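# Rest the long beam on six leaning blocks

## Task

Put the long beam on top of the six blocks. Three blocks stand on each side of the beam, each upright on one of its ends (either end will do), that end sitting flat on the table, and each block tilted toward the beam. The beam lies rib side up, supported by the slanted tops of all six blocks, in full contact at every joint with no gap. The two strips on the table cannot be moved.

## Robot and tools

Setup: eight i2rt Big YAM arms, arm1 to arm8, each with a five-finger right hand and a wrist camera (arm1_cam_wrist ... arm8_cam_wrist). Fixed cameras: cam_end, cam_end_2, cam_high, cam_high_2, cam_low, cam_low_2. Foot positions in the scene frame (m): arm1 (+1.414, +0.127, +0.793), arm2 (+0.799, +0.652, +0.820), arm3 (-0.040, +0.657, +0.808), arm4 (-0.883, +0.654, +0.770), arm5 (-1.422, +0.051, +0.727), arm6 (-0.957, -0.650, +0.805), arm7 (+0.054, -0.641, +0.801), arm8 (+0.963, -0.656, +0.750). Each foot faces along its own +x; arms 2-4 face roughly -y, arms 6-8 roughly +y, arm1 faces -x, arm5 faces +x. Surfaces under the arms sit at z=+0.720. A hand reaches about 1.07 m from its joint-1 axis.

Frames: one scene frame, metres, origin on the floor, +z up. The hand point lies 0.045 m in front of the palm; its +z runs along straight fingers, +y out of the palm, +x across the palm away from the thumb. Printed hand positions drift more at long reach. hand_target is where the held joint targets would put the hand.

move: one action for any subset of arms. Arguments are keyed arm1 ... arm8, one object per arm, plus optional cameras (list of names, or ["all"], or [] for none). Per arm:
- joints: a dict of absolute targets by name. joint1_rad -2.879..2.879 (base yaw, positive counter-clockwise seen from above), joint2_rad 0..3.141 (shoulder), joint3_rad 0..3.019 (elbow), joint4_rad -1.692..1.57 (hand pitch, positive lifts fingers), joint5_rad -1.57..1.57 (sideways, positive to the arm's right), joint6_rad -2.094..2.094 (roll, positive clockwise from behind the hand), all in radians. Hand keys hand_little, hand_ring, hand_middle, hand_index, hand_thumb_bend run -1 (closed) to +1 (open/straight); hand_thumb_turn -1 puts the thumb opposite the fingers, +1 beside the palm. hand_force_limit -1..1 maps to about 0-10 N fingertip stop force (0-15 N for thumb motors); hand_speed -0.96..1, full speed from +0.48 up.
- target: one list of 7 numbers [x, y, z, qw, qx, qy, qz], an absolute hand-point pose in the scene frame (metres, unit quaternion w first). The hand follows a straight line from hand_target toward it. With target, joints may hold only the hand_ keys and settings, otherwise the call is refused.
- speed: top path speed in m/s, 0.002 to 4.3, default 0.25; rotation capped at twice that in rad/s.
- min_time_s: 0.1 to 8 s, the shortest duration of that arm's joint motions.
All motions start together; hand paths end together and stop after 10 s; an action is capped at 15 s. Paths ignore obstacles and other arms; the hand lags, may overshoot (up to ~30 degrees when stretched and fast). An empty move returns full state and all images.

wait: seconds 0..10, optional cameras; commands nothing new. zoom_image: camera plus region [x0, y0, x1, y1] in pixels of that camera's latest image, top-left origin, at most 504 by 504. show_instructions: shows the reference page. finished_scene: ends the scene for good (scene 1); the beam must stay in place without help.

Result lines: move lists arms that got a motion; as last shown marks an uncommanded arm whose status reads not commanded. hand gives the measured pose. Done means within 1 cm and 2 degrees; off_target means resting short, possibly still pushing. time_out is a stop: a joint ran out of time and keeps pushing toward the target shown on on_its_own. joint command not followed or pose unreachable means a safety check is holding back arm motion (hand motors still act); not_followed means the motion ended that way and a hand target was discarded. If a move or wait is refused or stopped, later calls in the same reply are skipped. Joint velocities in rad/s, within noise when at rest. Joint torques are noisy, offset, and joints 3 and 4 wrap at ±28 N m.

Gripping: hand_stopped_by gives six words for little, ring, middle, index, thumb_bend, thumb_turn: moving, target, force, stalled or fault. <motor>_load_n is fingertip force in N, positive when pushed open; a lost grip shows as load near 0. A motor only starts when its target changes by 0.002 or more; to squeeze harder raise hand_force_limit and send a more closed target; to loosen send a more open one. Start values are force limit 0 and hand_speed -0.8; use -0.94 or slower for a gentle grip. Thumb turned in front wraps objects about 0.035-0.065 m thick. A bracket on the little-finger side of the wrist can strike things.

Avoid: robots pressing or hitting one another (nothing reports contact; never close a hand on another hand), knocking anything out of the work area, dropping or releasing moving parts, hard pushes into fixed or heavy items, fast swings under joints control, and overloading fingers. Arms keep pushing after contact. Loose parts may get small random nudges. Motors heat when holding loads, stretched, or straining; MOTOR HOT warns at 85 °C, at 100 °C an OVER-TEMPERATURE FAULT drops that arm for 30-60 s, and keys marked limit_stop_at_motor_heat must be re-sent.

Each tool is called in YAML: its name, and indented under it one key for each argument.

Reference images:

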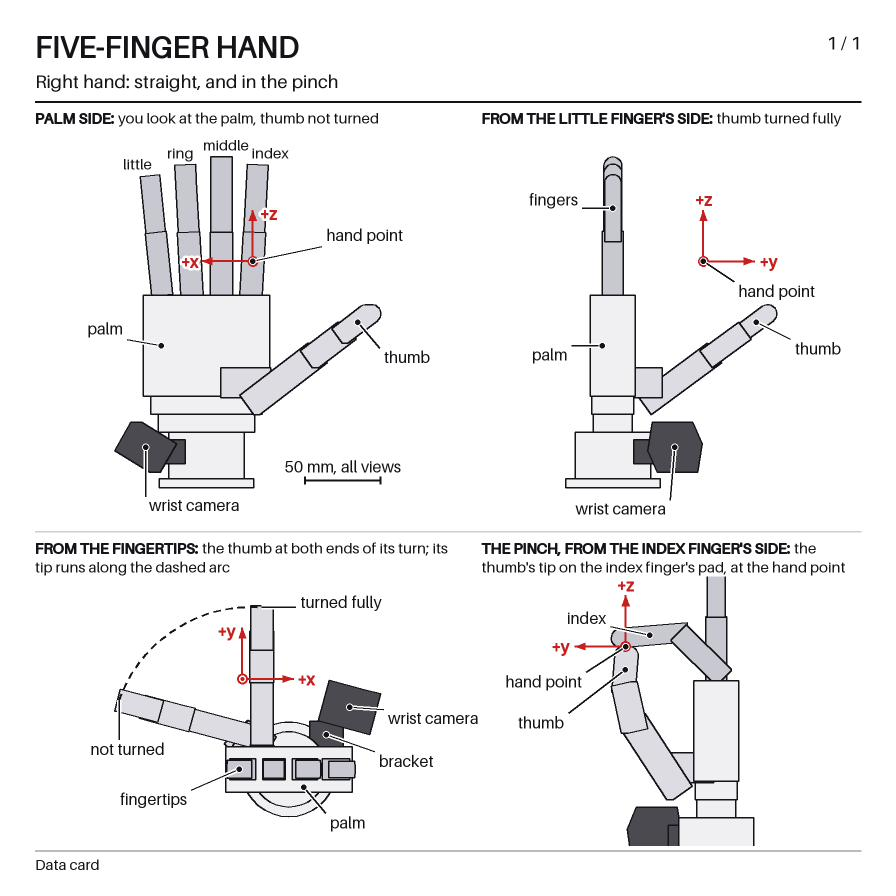

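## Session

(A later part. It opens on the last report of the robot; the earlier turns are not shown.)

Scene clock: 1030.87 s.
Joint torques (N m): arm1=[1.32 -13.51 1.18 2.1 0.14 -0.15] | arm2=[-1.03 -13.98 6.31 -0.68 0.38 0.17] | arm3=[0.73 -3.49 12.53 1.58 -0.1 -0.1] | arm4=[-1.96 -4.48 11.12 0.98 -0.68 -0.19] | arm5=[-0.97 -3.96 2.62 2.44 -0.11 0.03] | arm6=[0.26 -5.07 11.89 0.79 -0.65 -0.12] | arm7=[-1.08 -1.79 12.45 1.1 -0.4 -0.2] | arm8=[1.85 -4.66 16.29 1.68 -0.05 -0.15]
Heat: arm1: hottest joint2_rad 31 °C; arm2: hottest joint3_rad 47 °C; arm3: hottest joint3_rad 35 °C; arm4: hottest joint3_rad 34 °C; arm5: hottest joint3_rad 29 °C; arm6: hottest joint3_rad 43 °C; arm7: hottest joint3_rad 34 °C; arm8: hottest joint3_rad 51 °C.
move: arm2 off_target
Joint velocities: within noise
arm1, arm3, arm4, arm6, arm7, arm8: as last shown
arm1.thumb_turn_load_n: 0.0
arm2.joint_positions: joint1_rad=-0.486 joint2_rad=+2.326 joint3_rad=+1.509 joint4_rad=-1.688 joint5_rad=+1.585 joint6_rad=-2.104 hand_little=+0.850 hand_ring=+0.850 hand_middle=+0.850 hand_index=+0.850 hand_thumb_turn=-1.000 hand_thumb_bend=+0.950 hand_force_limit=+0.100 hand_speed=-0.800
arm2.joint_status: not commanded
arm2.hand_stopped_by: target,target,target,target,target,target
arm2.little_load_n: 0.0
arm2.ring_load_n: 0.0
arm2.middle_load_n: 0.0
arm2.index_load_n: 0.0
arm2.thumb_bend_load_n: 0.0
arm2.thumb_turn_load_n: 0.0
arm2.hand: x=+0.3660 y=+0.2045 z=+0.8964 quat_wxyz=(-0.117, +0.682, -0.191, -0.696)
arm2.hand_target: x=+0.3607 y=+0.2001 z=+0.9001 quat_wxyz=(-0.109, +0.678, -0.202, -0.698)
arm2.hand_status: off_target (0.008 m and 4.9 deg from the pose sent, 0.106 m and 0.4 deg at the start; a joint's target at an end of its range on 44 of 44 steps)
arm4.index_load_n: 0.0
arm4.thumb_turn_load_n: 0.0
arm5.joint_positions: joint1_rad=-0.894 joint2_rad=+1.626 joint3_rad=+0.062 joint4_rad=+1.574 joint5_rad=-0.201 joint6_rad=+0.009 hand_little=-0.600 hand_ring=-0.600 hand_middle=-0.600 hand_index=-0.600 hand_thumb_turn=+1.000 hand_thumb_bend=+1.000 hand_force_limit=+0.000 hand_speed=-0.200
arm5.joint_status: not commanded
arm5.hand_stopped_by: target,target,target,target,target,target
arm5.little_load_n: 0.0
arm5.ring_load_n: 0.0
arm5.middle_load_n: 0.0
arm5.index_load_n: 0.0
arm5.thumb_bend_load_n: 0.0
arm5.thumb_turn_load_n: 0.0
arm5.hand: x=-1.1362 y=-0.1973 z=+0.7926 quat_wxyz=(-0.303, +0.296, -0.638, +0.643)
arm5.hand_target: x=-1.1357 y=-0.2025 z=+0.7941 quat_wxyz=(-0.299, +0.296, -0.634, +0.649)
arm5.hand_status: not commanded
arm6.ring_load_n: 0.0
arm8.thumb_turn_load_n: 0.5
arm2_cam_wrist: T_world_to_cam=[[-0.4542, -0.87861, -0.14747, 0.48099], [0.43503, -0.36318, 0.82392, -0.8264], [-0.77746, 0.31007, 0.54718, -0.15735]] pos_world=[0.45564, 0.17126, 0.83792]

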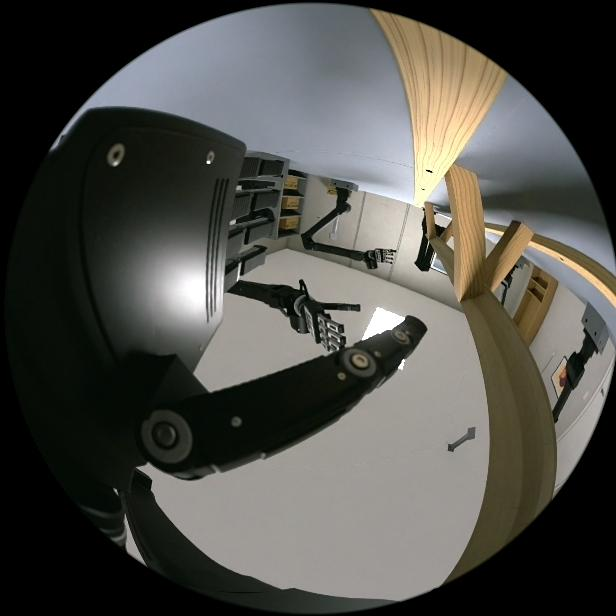

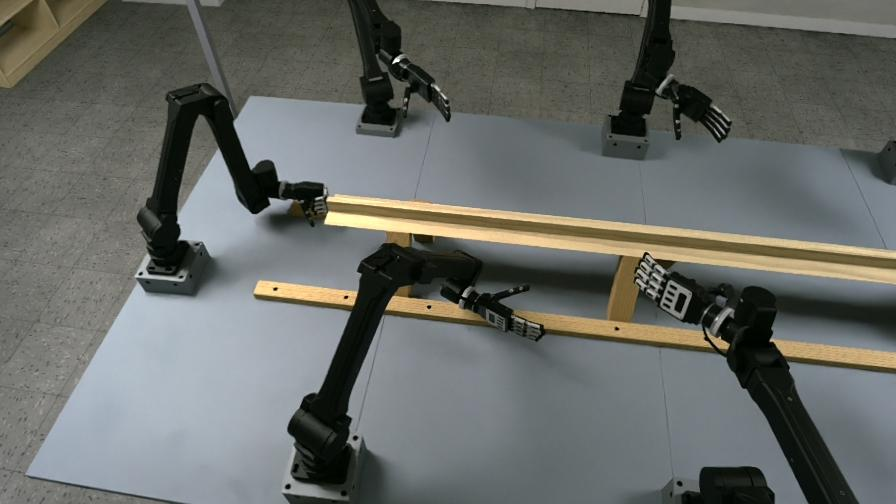

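move:
  arm1: {"target": [1.03, -0.16, 0.82, 0.707, 0.0, -0.707, 0.0], "speed": 0.2}
  cameras: ["cam_end_2", "cam_end", "cam_low", "cam_low_2"]

zoom_image:
  camera: "cam_end_2"
  region: [370, 150, 530, 240]

zoom_image:
  camera: "cam_end_2"
  region: [600, 160, 700, 240]

zoom_image:
  camera: "cam_end_2"
  region: [640, 340, 750, 420]

zoom_image:
  camera: "cam_end_2"
  region: [480, 205, 600, 285]

zoom_image:
  camera: "cam_end_2"
  region: [430, 350, 550, 440]

zoom_image:
  camera: "cam_end_2"
  region: [796, 230, 896, 310]

zoom_image:
  camera: "cam_end_2"
  region: [790, 330, 896, 410]

Scene clock: 1037.50 s.
Joint torques (N m): arm1=[0.5 -13.22 4.36 0.85 0.13 -0.12] | arm2=[-0.79 -14.27 6.53 -0.69 0.39 0.22] | arm3=[0.67 -3.37 12.56 1.61 -0.11 -0.09] | arm4=[-1.85 -4.54 11.23 0.94 -0.64 -0.15] | arm5=[-0.67 -4.01 2.59 2.36 -0.09 0.01] | arm6=[0.15 -5.07 11.9 0.77 -0.65 -0.11] | arm7=[-1.14 -1.73 12.49 1.11 -0.4 -0.2] | arm8=[1.85 -4.6 16.29 1.68 -0.05 -0.15]
Heat: arm1: hottest joint2_rad 32 °C; arm2: hottest joint3_rad 46 °C; arm3: hottest joint3_rad 35 °C; arm4: hottest joint3_rad 34 °C; arm5: hottest joint3_rad 29 °C; arm6: hottest joint3_rad 44 °C; arm7: hottest joint3_rad 35 °C; arm8: hottest joint3_rad 52 °C.
move: arm1 off_target
Joint velocities: within noise
arm1.joint_positions: joint1_rad=+1.029 joint2_rad=+2.078 joint3_rad=+0.635 joint4_rad=+1.437 joint5_rad=+1.070 joint6_rad=-1.589 hand_little=-1.000 hand_ring=-1.000 hand_middle=-1.000 hand_index=-1.000 hand_thumb_turn=-1.000 hand_thumb_bend=+1.000 hand_force_limit=+0.000 hand_speed=+0.300
arm1.joint_status: not commanded
arm1.hand_stopped_by: target,target,target,target,target,target
arm1.little_load_n: 0.0
arm1.ring_load_n: 0.0
arm1.middle_load_n: 0.0
arm1.index_load_n: 0.0
arm1.thumb_bend_load_n: 0.0
arm1.thumb_turn_load_n: 0.5
arm1.hand: x=+1.0340 y=-0.1538 z=+0.8115 quat_wxyz=(+0.703, +0.006, -0.711, -0.003)
arm1.hand_target: x=+1.0301 y=-0.1598 z=+0.8200 quat_wxyz=(+0.707, +0.000, -0.707, +0.000)
arm1.hand_status: off_target (0.011 m and 1.0 deg from the pose sent, 0.078 m and 1.5 deg at the start)
arm2, arm3, arm4, arm5, arm6, arm7, arm8: as last shown
arm2.joint_positions: joint1_rad=-0.486 joint2_rad=+2.326 joint3_rad=+1.509 joint4_rad=-1.688 joint5_rad=+1.585 joint6_rad=-2.103 hand_little=+0.850 hand_ring=+0.850 hand_middle=+0.850 hand_index=+0.850 hand_thumb_turn=-1.000 hand_thumb_bend=+0.950 hand_force_limit=+0.100 hand_speed=-0.800
arm2.thumb_turn_load_n: -0.5
arm2.hand: x=+0.3660 y=+0.2045 z=+0.8965 quat_wxyz=(-0.116, +0.682, -0.192, -0.696)
arm3.thumb_turn_load_n: 0.0
arm7.thumb_turn_load_n: 0.5
arm8.middle_load_n: 0.5
arm8.thumb_turn_load_n: 0.0
pictures: cam_end, cam_end_2, cam_low, cam_low_2

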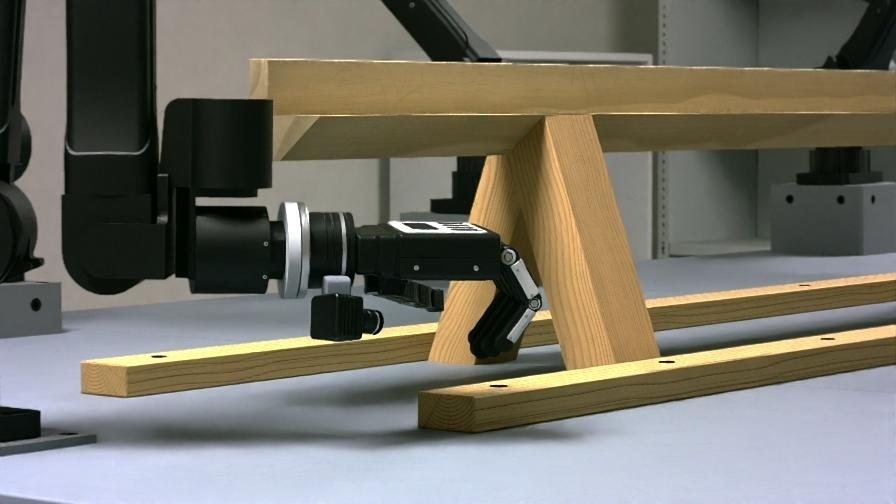

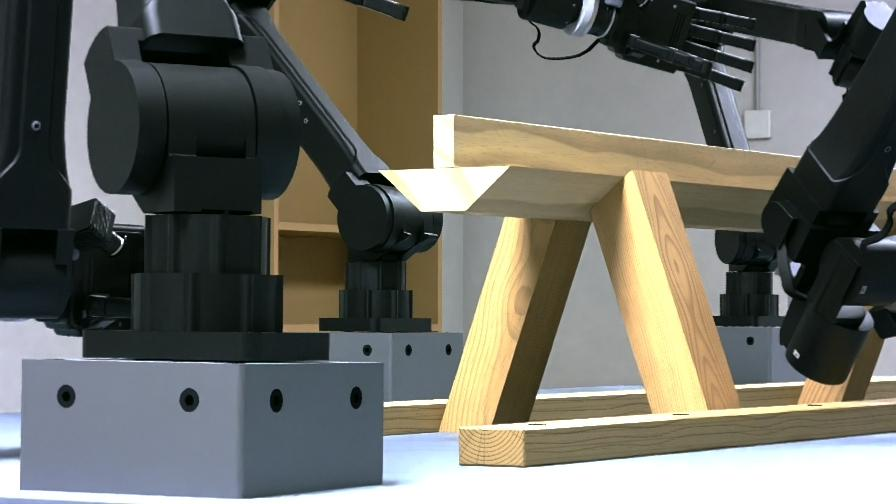

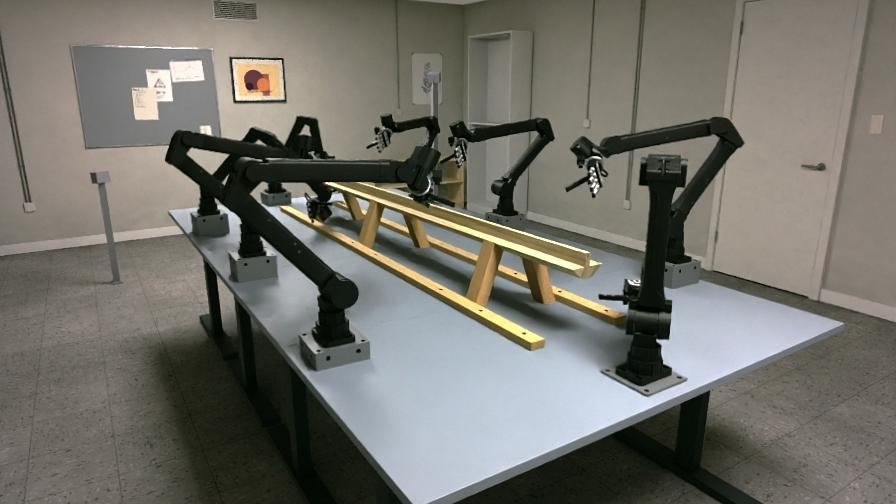

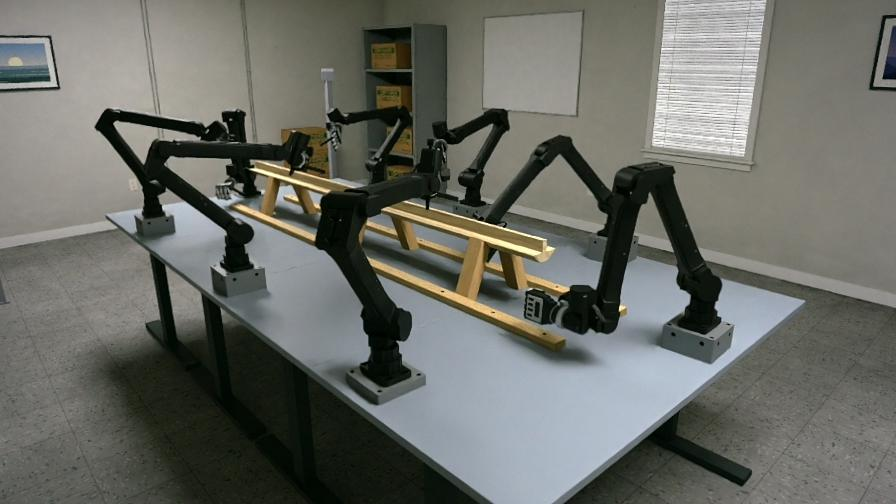

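Scaled by 3.150 from the camera's image (finer frame: 1280x720).

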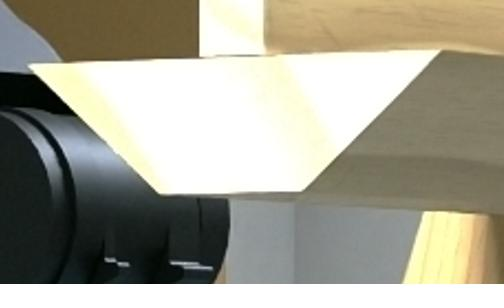

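Scaled by 5.040 from the camera's image (finer frame: 1280x720).

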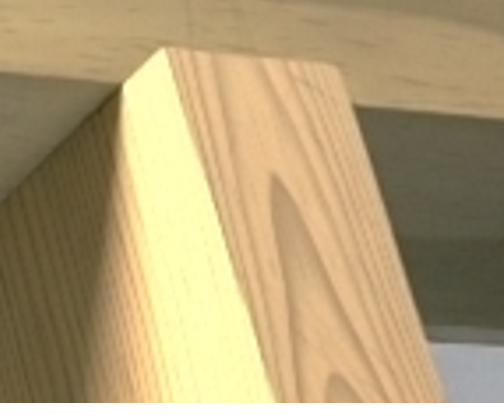

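Scaled by 4.582 from the camera's image (finer frame: 1280x720).

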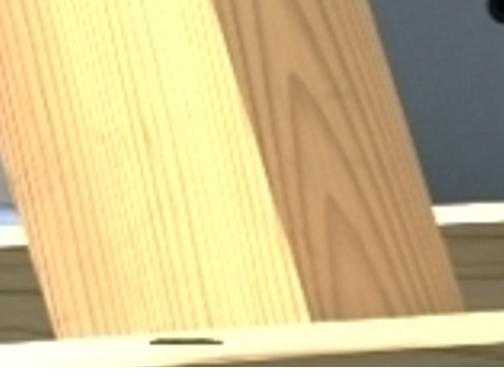

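Scaled by 4.200 from the camera's image (finer frame: 1280x720).

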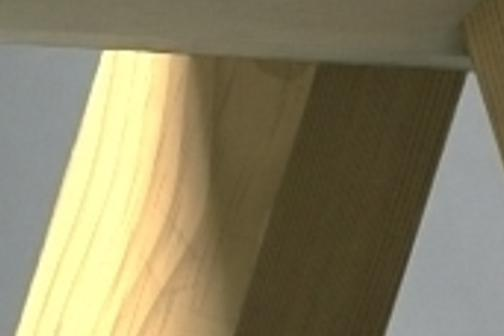

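Scaled by 4.200 from the camera's image (finer frame: 1280x720).

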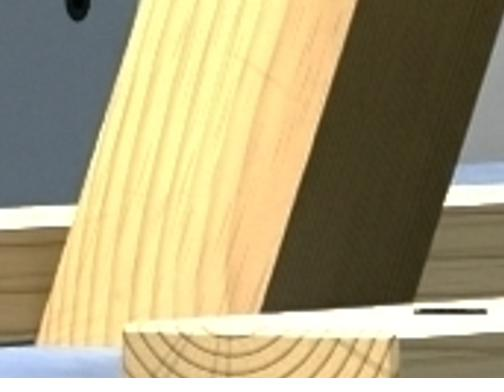

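Scaled by 5.040 from the camera's image (finer frame: 1280x720).

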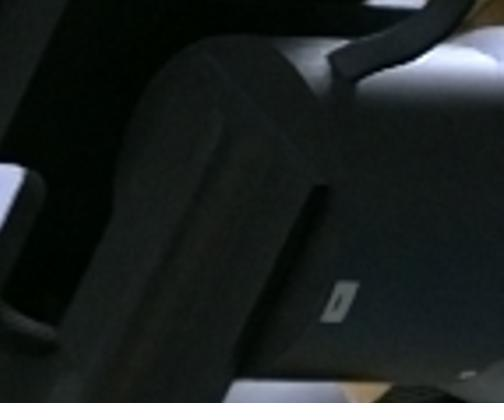

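Scaled by 4.755 from the camera's image (finer frame: 1280x720).

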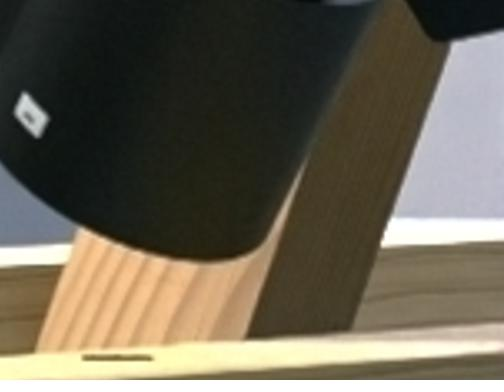

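move:
  arm1: {"target": [1.0, 0.02, 0.80, 0.517, -0.479, -0.512, 0.490], "speed": 0.3, "joints": {"hand_thumb_turn": 1}}

move:
  arm1: {"target": [0.845, -0.005, 0.785, 0.517, -0.479, -0.512, 0.490], "speed": 0.1}
  cameras: ["arm1_cam_wrist", "cam_end_2"]

Scene clock: 1061.80 s.
Joint torques (N m): arm1=[-0.32 -9.05 0.79 2.51 -0.02 0.09] | arm2=[-1.26 -14.56 6.5 -0.76 0.42 0.19] | arm3=[0.73 -3.55 12.56 1.58 -0.1 -0.09] | arm4=[-2.08 -4.54 11.17 0.98 -0.67 -0.17] | arm5=[-0.85 -3.96 2.56 2.43 -0.11 0.02] | arm6=[0.21 -5.01 11.89 0.79 -0.64 -0.12] | arm7=[-1.08 -1.85 12.42 1.07 -0.4 -0.21] | arm8=[1.79 -4.66 16.29 1.68 -0.05 -0.15]
Heat: arm1: hottest joint2_rad 31 °C; arm2: hottest joint3_rad 44 °C; arm3: hottest joint3_rad 38 °C; arm4: hottest joint3_rad 37 °C; arm5: hottest joint3_rad 29 °C; arm6: hottest joint3_rad 46 °C; arm7: hottest joint3_rad 37 °C; arm8: hottest joint3_rad 55 °C.
move: arm1 off_target
Joint velocities: within noise
arm1.joint_positions: joint1_rad=+0.310 joint2_rad=+1.867 joint3_rad=+0.218 joint4_rad=+1.540 joint5_rad=+0.350 joint6_rad=-0.060 hand_little=-1.000 hand_ring=-1.000 hand_middle=-1.000 hand_index=-1.000 hand_thumb_turn=+1.000 hand_thumb_bend=+1.000 hand_force_limit=+0.000 hand_speed=+0.300
arm1.joint_status: all done
arm1.hand_stopped_by: target,target,target,target,target,target
arm1.little_load_n: 0.0
arm1.ring_load_n: 0.0
arm1.middle_load_n: 0.0
arm1.index_load_n: 0.0
arm1.thumb_bend_load_n: 0.0
arm1.thumb_turn_load_n: -0.5
arm1.hand: x=+1.0006 y=+0.0178 z=+0.7918 quat_wxyz=(+0.491, -0.502, -0.550, +0.452)
arm1.hand_target: x=+0.9997 y=+0.0199 z=+0.8006 quat_wxyz=(+0.494, -0.503, -0.539, +0.461)
arm1.hand_status: off_target (0.009 m and 7.4 deg from the pose sent, 0.178 m and 87.3 deg at the start; a joint's target at an end of its range on 76 of 105 steps)
arm2, arm3, arm4, arm5, arm6, arm7, arm8: as last shown
arm3.index_load_n: -0.5
arm3.thumb_turn_load_n: 0.5
arm6.middle_load_n: -0.5
arm7.thumb_turn_load_n: 0.0
arm8.middle_load_n: 0.0
pictures: none

Scene clock: 1063.90 s.
Joint torques (N m): arm1=[-0.56 -11.46 4.9 1.26 -0.15 -0.08] | arm2=[-1.67 -13.33 6.49 -0.85 0.38 0.18] | arm3=[0.62 -3.49 12.53 1.58 -0.1 -0.09] | arm4=[-1.67 -4.6 11.19 0.94 -0.68 -0.18] | arm5=[-0.67 -3.96 2.61 2.47 -0.1 0.01] | arm6=[0.15 -5.07 11.89 0.79 -0.65 -0.12] | arm7=[-1.2 -1.67 12.42 1.07 -0.41 -0.2] | arm8=[1.85 -4.66 16.29 1.66 -0.05 -0.15]
Heat: arm1: hottest joint2_rad 31 °C; arm2: hottest joint3_rad 44 °C; arm3: hottest joint3_rad 38 °C; arm4: hottest joint3_rad 37 °C; arm5: hottest joint3_rad 29 °C; arm6: hottest joint3_rad 46 °C; arm7: hottest joint3_rad 37 °C; arm8: hottest joint3_rad 55 °C.
move: arm1 done
Joint velocities: within noise
arm1.joint_positions: joint1_rad=+0.239 joint2_rad=+2.061 joint3_rad=+0.610 joint4_rad=+1.473 joint5_rad=+0.270 joint6_rad=-0.068 hand_little=-1.000 hand_ring=-1.000 hand_middle=-1.000 hand_index=-1.000 hand_thumb_turn=+1.000 hand_thumb_bend=+1.000 hand_force_limit=+0.000 hand_speed=+0.300
arm1.joint_status: not commanded
arm1.hand_stopped_by: target,target,target,target,target,target
arm1.little_load_n: 0.0
arm1.ring_load_n: 0.0
arm1.middle_load_n: 0.0
arm1.index_load_n: 0.5
arm1.thumb_bend_load_n: 0.0
arm1.thumb_turn_load_n: -0.5
arm1.hand: x=+0.8539 y=-0.0094 z=+0.7866 quat_wxyz=(+0.513, -0.480, -0.513, +0.494)
arm1.hand_target: x=+0.8453 y=-0.0048 z=+0.7850 quat_wxyz=(+0.517, -0.479, -0.512, +0.490)
arm1.hand_status: done (0.010 m and 0.7 deg from the pose sent, 0.157 m and 7.4 deg at the start)
arm2, arm5: as last shown
arm2.thumb_bend_load_n: 0.5
arm3.joint_positions: joint1_rad=+0.143 joint2_rad=+0.788 joint3_rad=+0.562 joint4_rad=+0.008 joint5_rad=-0.748 joint6_rad=-1.400 hand_little=+0.800 hand_ring=+0.800 hand_middle=+0.800 hand_index=+0.800 hand_thumb_turn=-1.000 hand_thumb_bend=+0.950 hand_force_limit=-0.200 hand_speed=-0.800
arm3.joint_status: not commanded
arm3.hand_stopped_by: target,target,target,target,target,target
arm3.little_load_n: 0.0
arm3.ring_load_n: 0.0
arm3.middle_load_n: 0.0
arm3.index_load_n: 0.0
arm3.thumb_bend_load_n: 0.0
arm3.thumb_turn_load_n: 0.5
arm3.hand: x=+0.0961 y=+0.2562 z=+1.0745 quat_wxyz=(+0.123, +0.664, -0.372, +0.637)
arm3.hand_target: x=+0.1020 y=+0.2512 z=+1.0999 quat_wxyz=(+0.133, +0.664, -0.355, +0.645)
arm3.hand_status: not commanded
arm4.joint_positions: joint1_rad=+0.043 joint2_rad=+0.840 joint3_rad=+0.783 joint4_rad=-0.393 joint5_rad=-0.912 joint6_rad=-1.732 hand_little=+0.850 hand_ring=+0.850 hand_middle=+0.850 hand_index=+0.850 hand_thumb_turn=-1.000 hand_thumb_bend=+0.950 hand_force_limit=+0.300 hand_speed=-0.800
arm4.joint_status: not commanded
arm4.hand_stopped_by: target,target,target,target,target,target
arm4.little_load_n: 0.0
arm4.ring_load_n: 0.0
arm4.middle_load_n: 0.0
arm4.index_load_n: 0.0
arm4.thumb_bend_load_n: 0.0
arm4.thumb_turn_load_n: 0.5
arm4.hand: x=-0.7664 y=+0.2462 z=+1.0847 quat_wxyz=(+0.128, +0.733, -0.310, +0.591)
arm4.hand_target: x=-0.7696 y=+0.2408 z=+1.1097 quat_wxyz=(+0.144, +0.731, -0.299, +0.596)
arm4.hand_status: not commanded
arm6.joint_positions: joint1_rad=-0.600 joint2_rad=+1.013 joint3_rad=+0.841 joint4_rad=-0.648 joint5_rad=-1.293 joint6_rad=-2.150 hand_little=+0.850 hand_ring=+0.850 hand_middle=+0.850 hand_index=+0.850 hand_thumb_turn=-1.000 hand_thumb_bend=+0.950 hand_force_limit=+0.300 hand_speed=-0.800
arm6.joint_status: not commanded
arm6.hand_stopped_by: target,target,target,target,target,target
arm6.little_load_n: 0.0
arm6.ring_load_n: 0.0
arm6.middle_load_n: 0.0
arm6.index_load_n: 0.0
arm6.thumb_bend_load_n: 0.0
arm6.thumb_turn_load_n: 0.0
arm6.hand: x=-0.8573 y=-0.2346 z=+1.0899 quat_wxyz=(-0.601, +0.392, +0.670, +0.190)
arm6.hand_target: x=-0.8484 y=-0.2302 z=+1.1099 quat_wxyz=(-0.598, +0.383, +0.673, +0.208)
arm6.hand_status: not commanded
arm7.joint_positions: joint1_rad=-0.119 joint2_rad=+0.804 joint3_rad=+0.665 joint4_rad=-0.303 joint5_rad=-1.069 joint6_rad=-1.646 hand_little=+0.800 hand_ring=+0.800 hand_middle=+0.800 hand_index=+0.800 hand_thumb_turn=-1.000 hand_thumb_bend=+0.950 hand_force_limit=+0.000 hand_speed=-0.800
arm7.joint_status: not commanded
arm7.hand_stopped_by: target,target,target,target,target,target
arm7.little_load_n: 0.0
arm7.ring_load_n: -0.5
arm7.middle_load_n: 0.0
arm7.index_load_n: 0.0
arm7.thumb_bend_load_n: 0.0
arm7.thumb_turn_load_n: 0.0
arm7.hand: x=-0.0307 y=-0.2485 z=+1.0792 quat_wxyz=(-0.622, +0.347, +0.696, +0.090)
arm7.hand_target: x=-0.0243 y=-0.2407 z=+1.0999 quat_wxyz=(-0.624, +0.337, +0.696, +0.108)
arm7.hand_status: not commanded
arm8.joint_positions: joint1_rad=+0.496 joint2_rad=+0.935 joint3_rad=+0.868 joint4_rad=-0.173 joint5_rad=-0.430 joint6_rad=-1.476 hand_little=+0.850 hand_ring=+0.850 hand_middle=+0.850 hand_index=+0.850 hand_thumb_turn=-1.000 hand_thumb_bend=+0.950 hand_force_limit=+0.100 hand_speed=-0.800
arm8.joint_status: not commanded
arm8.hand_stopped_by: target,target,target,target,target,target
arm8.little_load_n: 0.0
arm8.ring_load_n: 0.0
arm8.middle_load_n: 0.0
arm8.index_load_n: 0.0
arm8.thumb_bend_load_n: 0.0
arm8.thumb_turn_load_n: 0.0
arm8.hand: x=+0.7131 y=-0.2312 z=+1.0972 quat_wxyz=(-0.610, +0.323, +0.710, +0.138)
arm8.hand_target: x=+0.7060 y=-0.2307 z=+1.1198 quat_wxyz=(-0.620, +0.315, +0.705, +0.140)
arm8.hand_status: not commanded
arm1_cam_wrist: T_world_to_cam=[[0.01561, 0.34173, -0.93967, 0.72278], [0.54245, -0.79236, -0.27914, -0.25336], [-0.83994, -0.50536, -0.19774, 0.98212]] pos_world=[0.95108, 0.04858, 0.80265]

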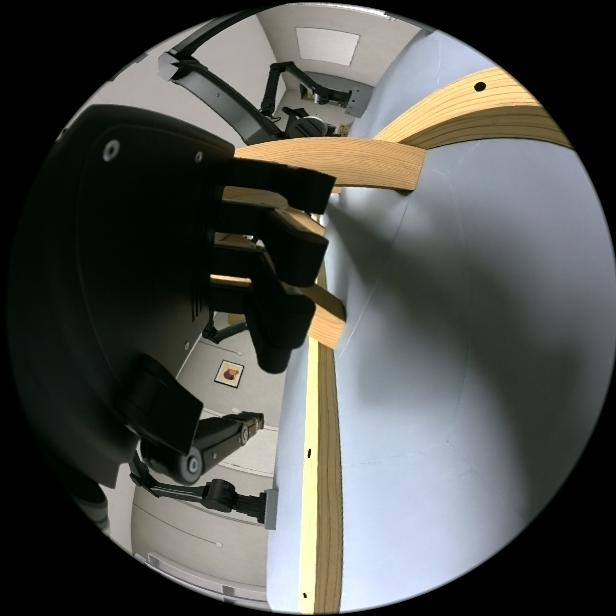

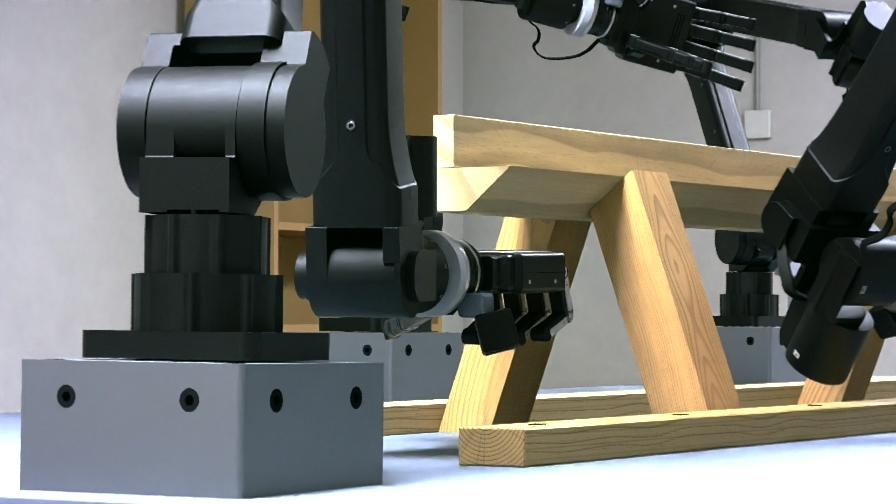

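zoom_image:
  camera: "arm1_cam_wrist"
  region: [290, 280, 370, 360]

zoom_image:
  camera: "arm1_cam_wrist"
  region: [370, 130, 450, 210]

Scaled by 6.300 from the camera's image (finer frame: 880x880).

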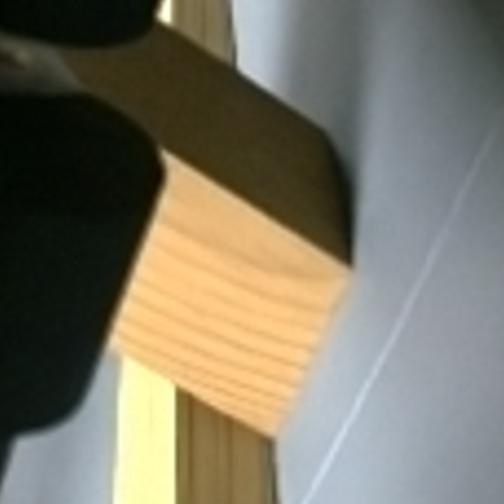

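Scaled by 6.300 from the camera's image (finer frame: 880x880).

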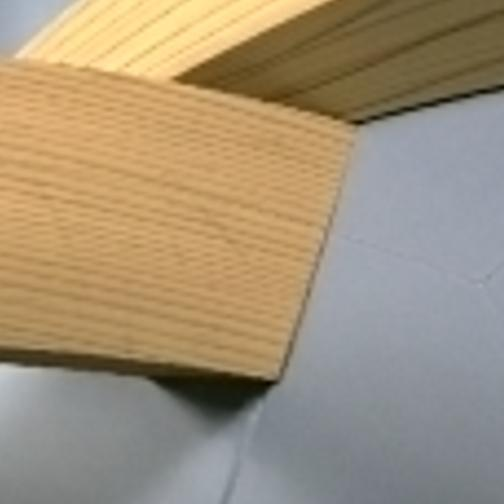

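move:
  arm1: {"target": [1.0, 0.02, 0.80, 0.494, -0.503, -0.539, 0.461], "speed": 0.2}
  arm5: {"joints": {"joint2_rad": 1.3}, "min_time_s": 2}
  cameras: ["cam_end", "cam_end_2", "arm5_cam_wrist"]

zoom_image:
  camera: "cam_end"
  region: [490, 100, 620, 190]

zoom_image:
  camera: "cam_end"
  region: [540, 290, 680, 380]

zoom_image:
  camera: "cam_end"
  region: [420, 150, 560, 250]

zoom_image:
  camera: "cam_end"
  region: [420, 280, 560, 380]

Scene clock: 1069.13 s.
Joint torques (N m): arm1=[1.26 -8.94 0.96 2.59 0.16 0.08] | arm2=[-1.26 -13.68 6.68 -0.73 0.39 0.18] | arm3=[0.62 -3.49 12.55 1.61 -0.1 -0.09] | arm4=[-1.49 -4.42 11.12 0.91 -0.67 -0.18] | arm5=[-0.62 -2.9 5.04 2.22 -0.04 0.01] | arm6=[0.15 -5.01 11.89 0.75 -0.64 -0.11] | arm7=[-1.03 -1.85 12.45 1.06 -0.4 -0.21] | arm8=[1.85 -4.66 16.29 1.68 -0.05 -0.15]
Heat: arm1: hottest joint2_rad 31 °C; arm2: hottest joint3_rad 44 °C; arm3: hottest joint3_rad 39 °C; arm4: hottest joint3_rad 37 °C; arm5: hottest joint3_rad 29 °C; arm6: hottest joint3_rad 46 °C; arm7: hottest joint3_rad 38 °C; arm8: hottest joint3_rad 55 °C.
move: arm1 off_target; arm5 done
Joint velocities: within noise
arm1.joint_positions: joint1_rad=+0.290 joint2_rad=+1.869 joint3_rad=+0.216 joint4_rad=+1.539 joint5_rad=+0.343 joint6_rad=-0.058 hand_little=-1.000 hand_ring=-1.000 hand_middle=-1.000 hand_index=-1.000 hand_thumb_turn=+1.000 hand_thumb_bend=+1.000 hand_force_limit=+0.000 hand_speed=+0.300
arm1.joint_status: not commanded
arm1.hand_stopped_by: target,target,target,target,target,target
arm1.little_load_n: 0.0
arm1.ring_load_n: 0.0
arm1.middle_load_n: 0.0
arm1.index_load_n: 0.0
arm1.thumb_bend_load_n: 0.0
arm1.thumb_turn_load_n: -0.5
arm1.hand: x=+0.9999 y=+0.0252 z=+0.7901 quat_wxyz=(+0.492, -0.507, -0.548, +0.447)
arm1.hand_target: x=+0.9999 y=+0.0200 z=+0.7998 quat_wxyz=(+0.493, -0.503, -0.539, +0.461)
arm1.hand_status: off_target (0.011 m and 2.0 deg from the pose sent, 0.150 m and 5.9 deg at the start; a joint's target at an end of its range on 48 of 71 steps)
arm2, arm3, arm4, arm6, arm7, arm8: as last shown
arm2.thumb_turn_load_n: 0.0
arm3.ring_load_n: -0.5
arm5.joint_positions: joint1_rad=-0.894 joint2_rad=+1.304 joint3_rad=+0.062 joint4_rad=+1.576 joint5_rad=-0.201 joint6_rad=+0.009 hand_little=-0.600 hand_ring=-0.600 hand_middle=-0.600 hand_index=-0.600 hand_thumb_turn=+1.000 hand_thumb_bend=+1.000 hand_force_limit=+0.000 hand_speed=-0.200
arm5.joint_status: all done
arm5.hand_stopped_by: target,target,target,target,target,target
arm5.little_load_n: 0.0
arm5.ring_load_n: 0.0
arm5.middle_load_n: 0.0
arm5.index_load_n: 0.0
arm5.thumb_bend_load_n: 0.0
arm5.thumb_turn_load_n: -0.5
arm5.hand: x=-1.1344 y=-0.1992 z=+0.9069 quat_wxyz=(-0.326, +0.266, -0.519, +0.744)
arm5.hand_target: x=-1.1348 y=-0.2033 z=+0.9149 quat_wxyz=(-0.321, +0.264, -0.508, +0.754)
arm5.hand_status: not commanded
arm6.thumb_bend_load_n: 0.5
arm6.thumb_turn_load_n: 0.5
arm7.ring_load_n: 0.0
pictures: arm5_cam_wrist, cam_end, cam_end_2
arm5_cam_wrist: T_world_to_cam=[[0.01774, -0.40375, -0.9147, 0.76629], [0.24937, 0.88772, -0.38701, 0.81393], [0.96825, -0.22123, 0.11643, 1.06195]] pos_world=[-1.24479, -0.17822, 0.89228]

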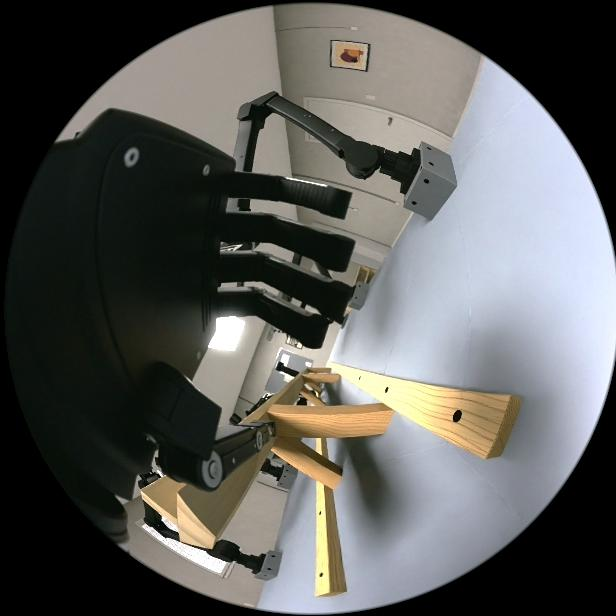

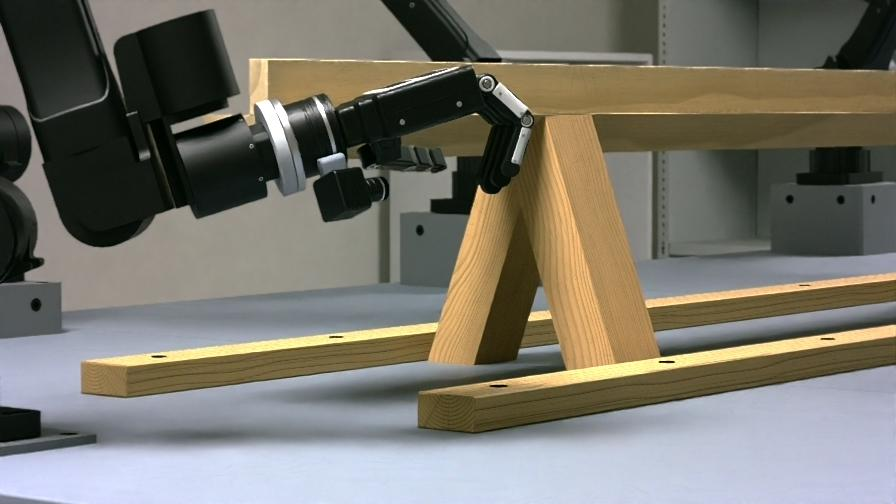

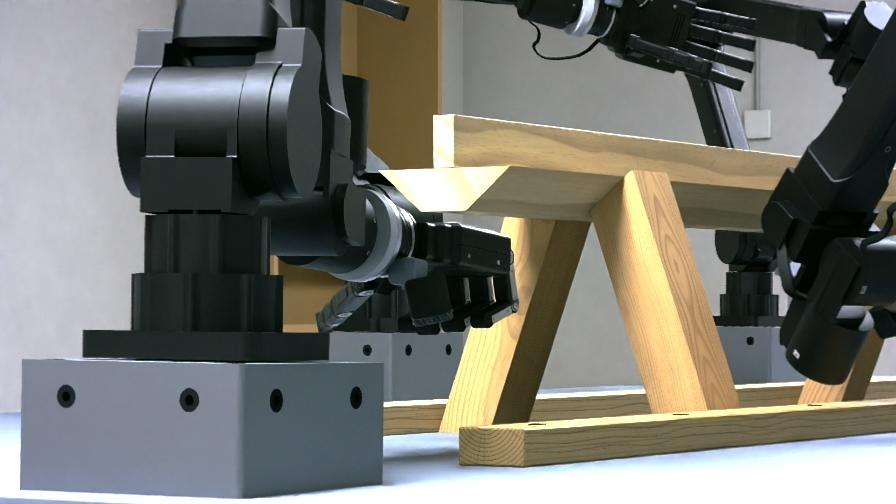

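Scaled by 3.877 from the camera's image (finer frame: 1280x720).

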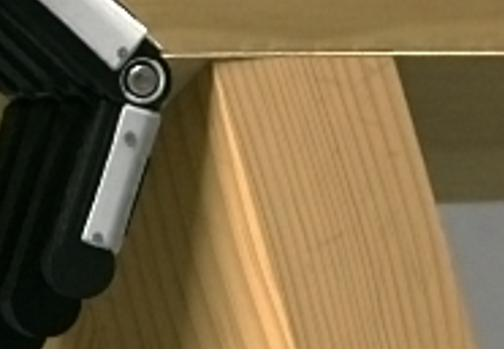

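Scaled by 3.600 from the camera's image (finer frame: 1280x720).

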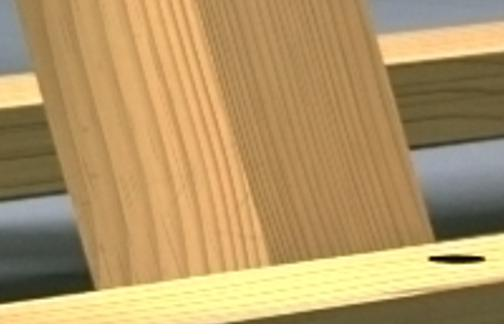

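Scaled by 3.600 from the camera's image (finer frame: 1280x720).

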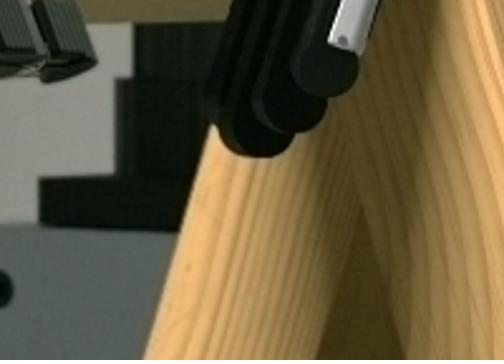

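Scaled by 3.600 from the camera's image (finer frame: 1280x720).

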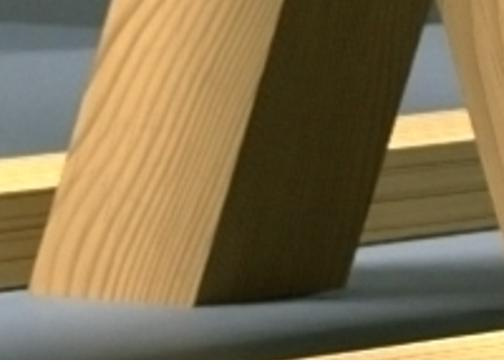

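zoom_image:
  camera: "cam_end"
  region: [420, 340, 520, 380]

zoom_image:
  camera: "cam_end"
  region: [530, 105, 600, 135]

zoom_image:
  camera: "cam_end_2"
  region: [580, 160, 680, 220]

zoom_image:
  camera: "cam_end_2"
  region: [420, 400, 500, 450]

Scaled by 5.040 from the camera's image (finer frame: 1280x720).

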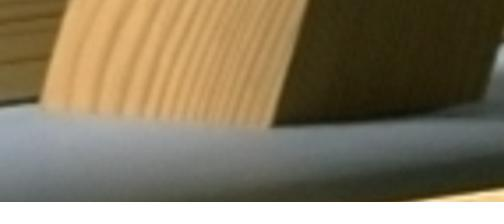

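Scaled by 7.200 from the camera's image (finer frame: 1280x720).

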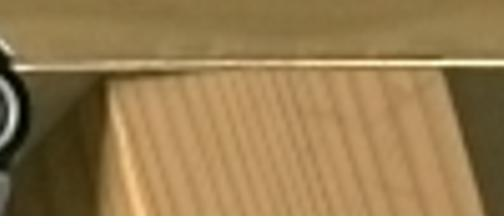

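Scaled by 5.040 from the camera's image (finer frame: 1280x720).

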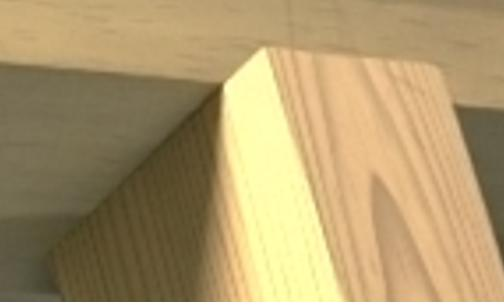

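Scaled by 6.300 from the camera's image (finer frame: 1280x720).

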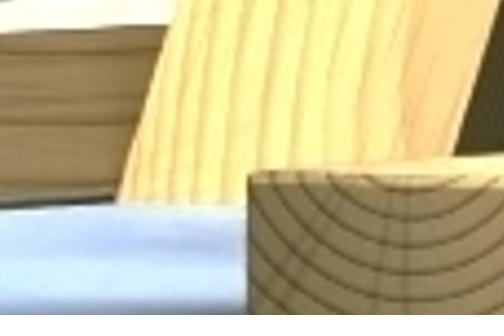

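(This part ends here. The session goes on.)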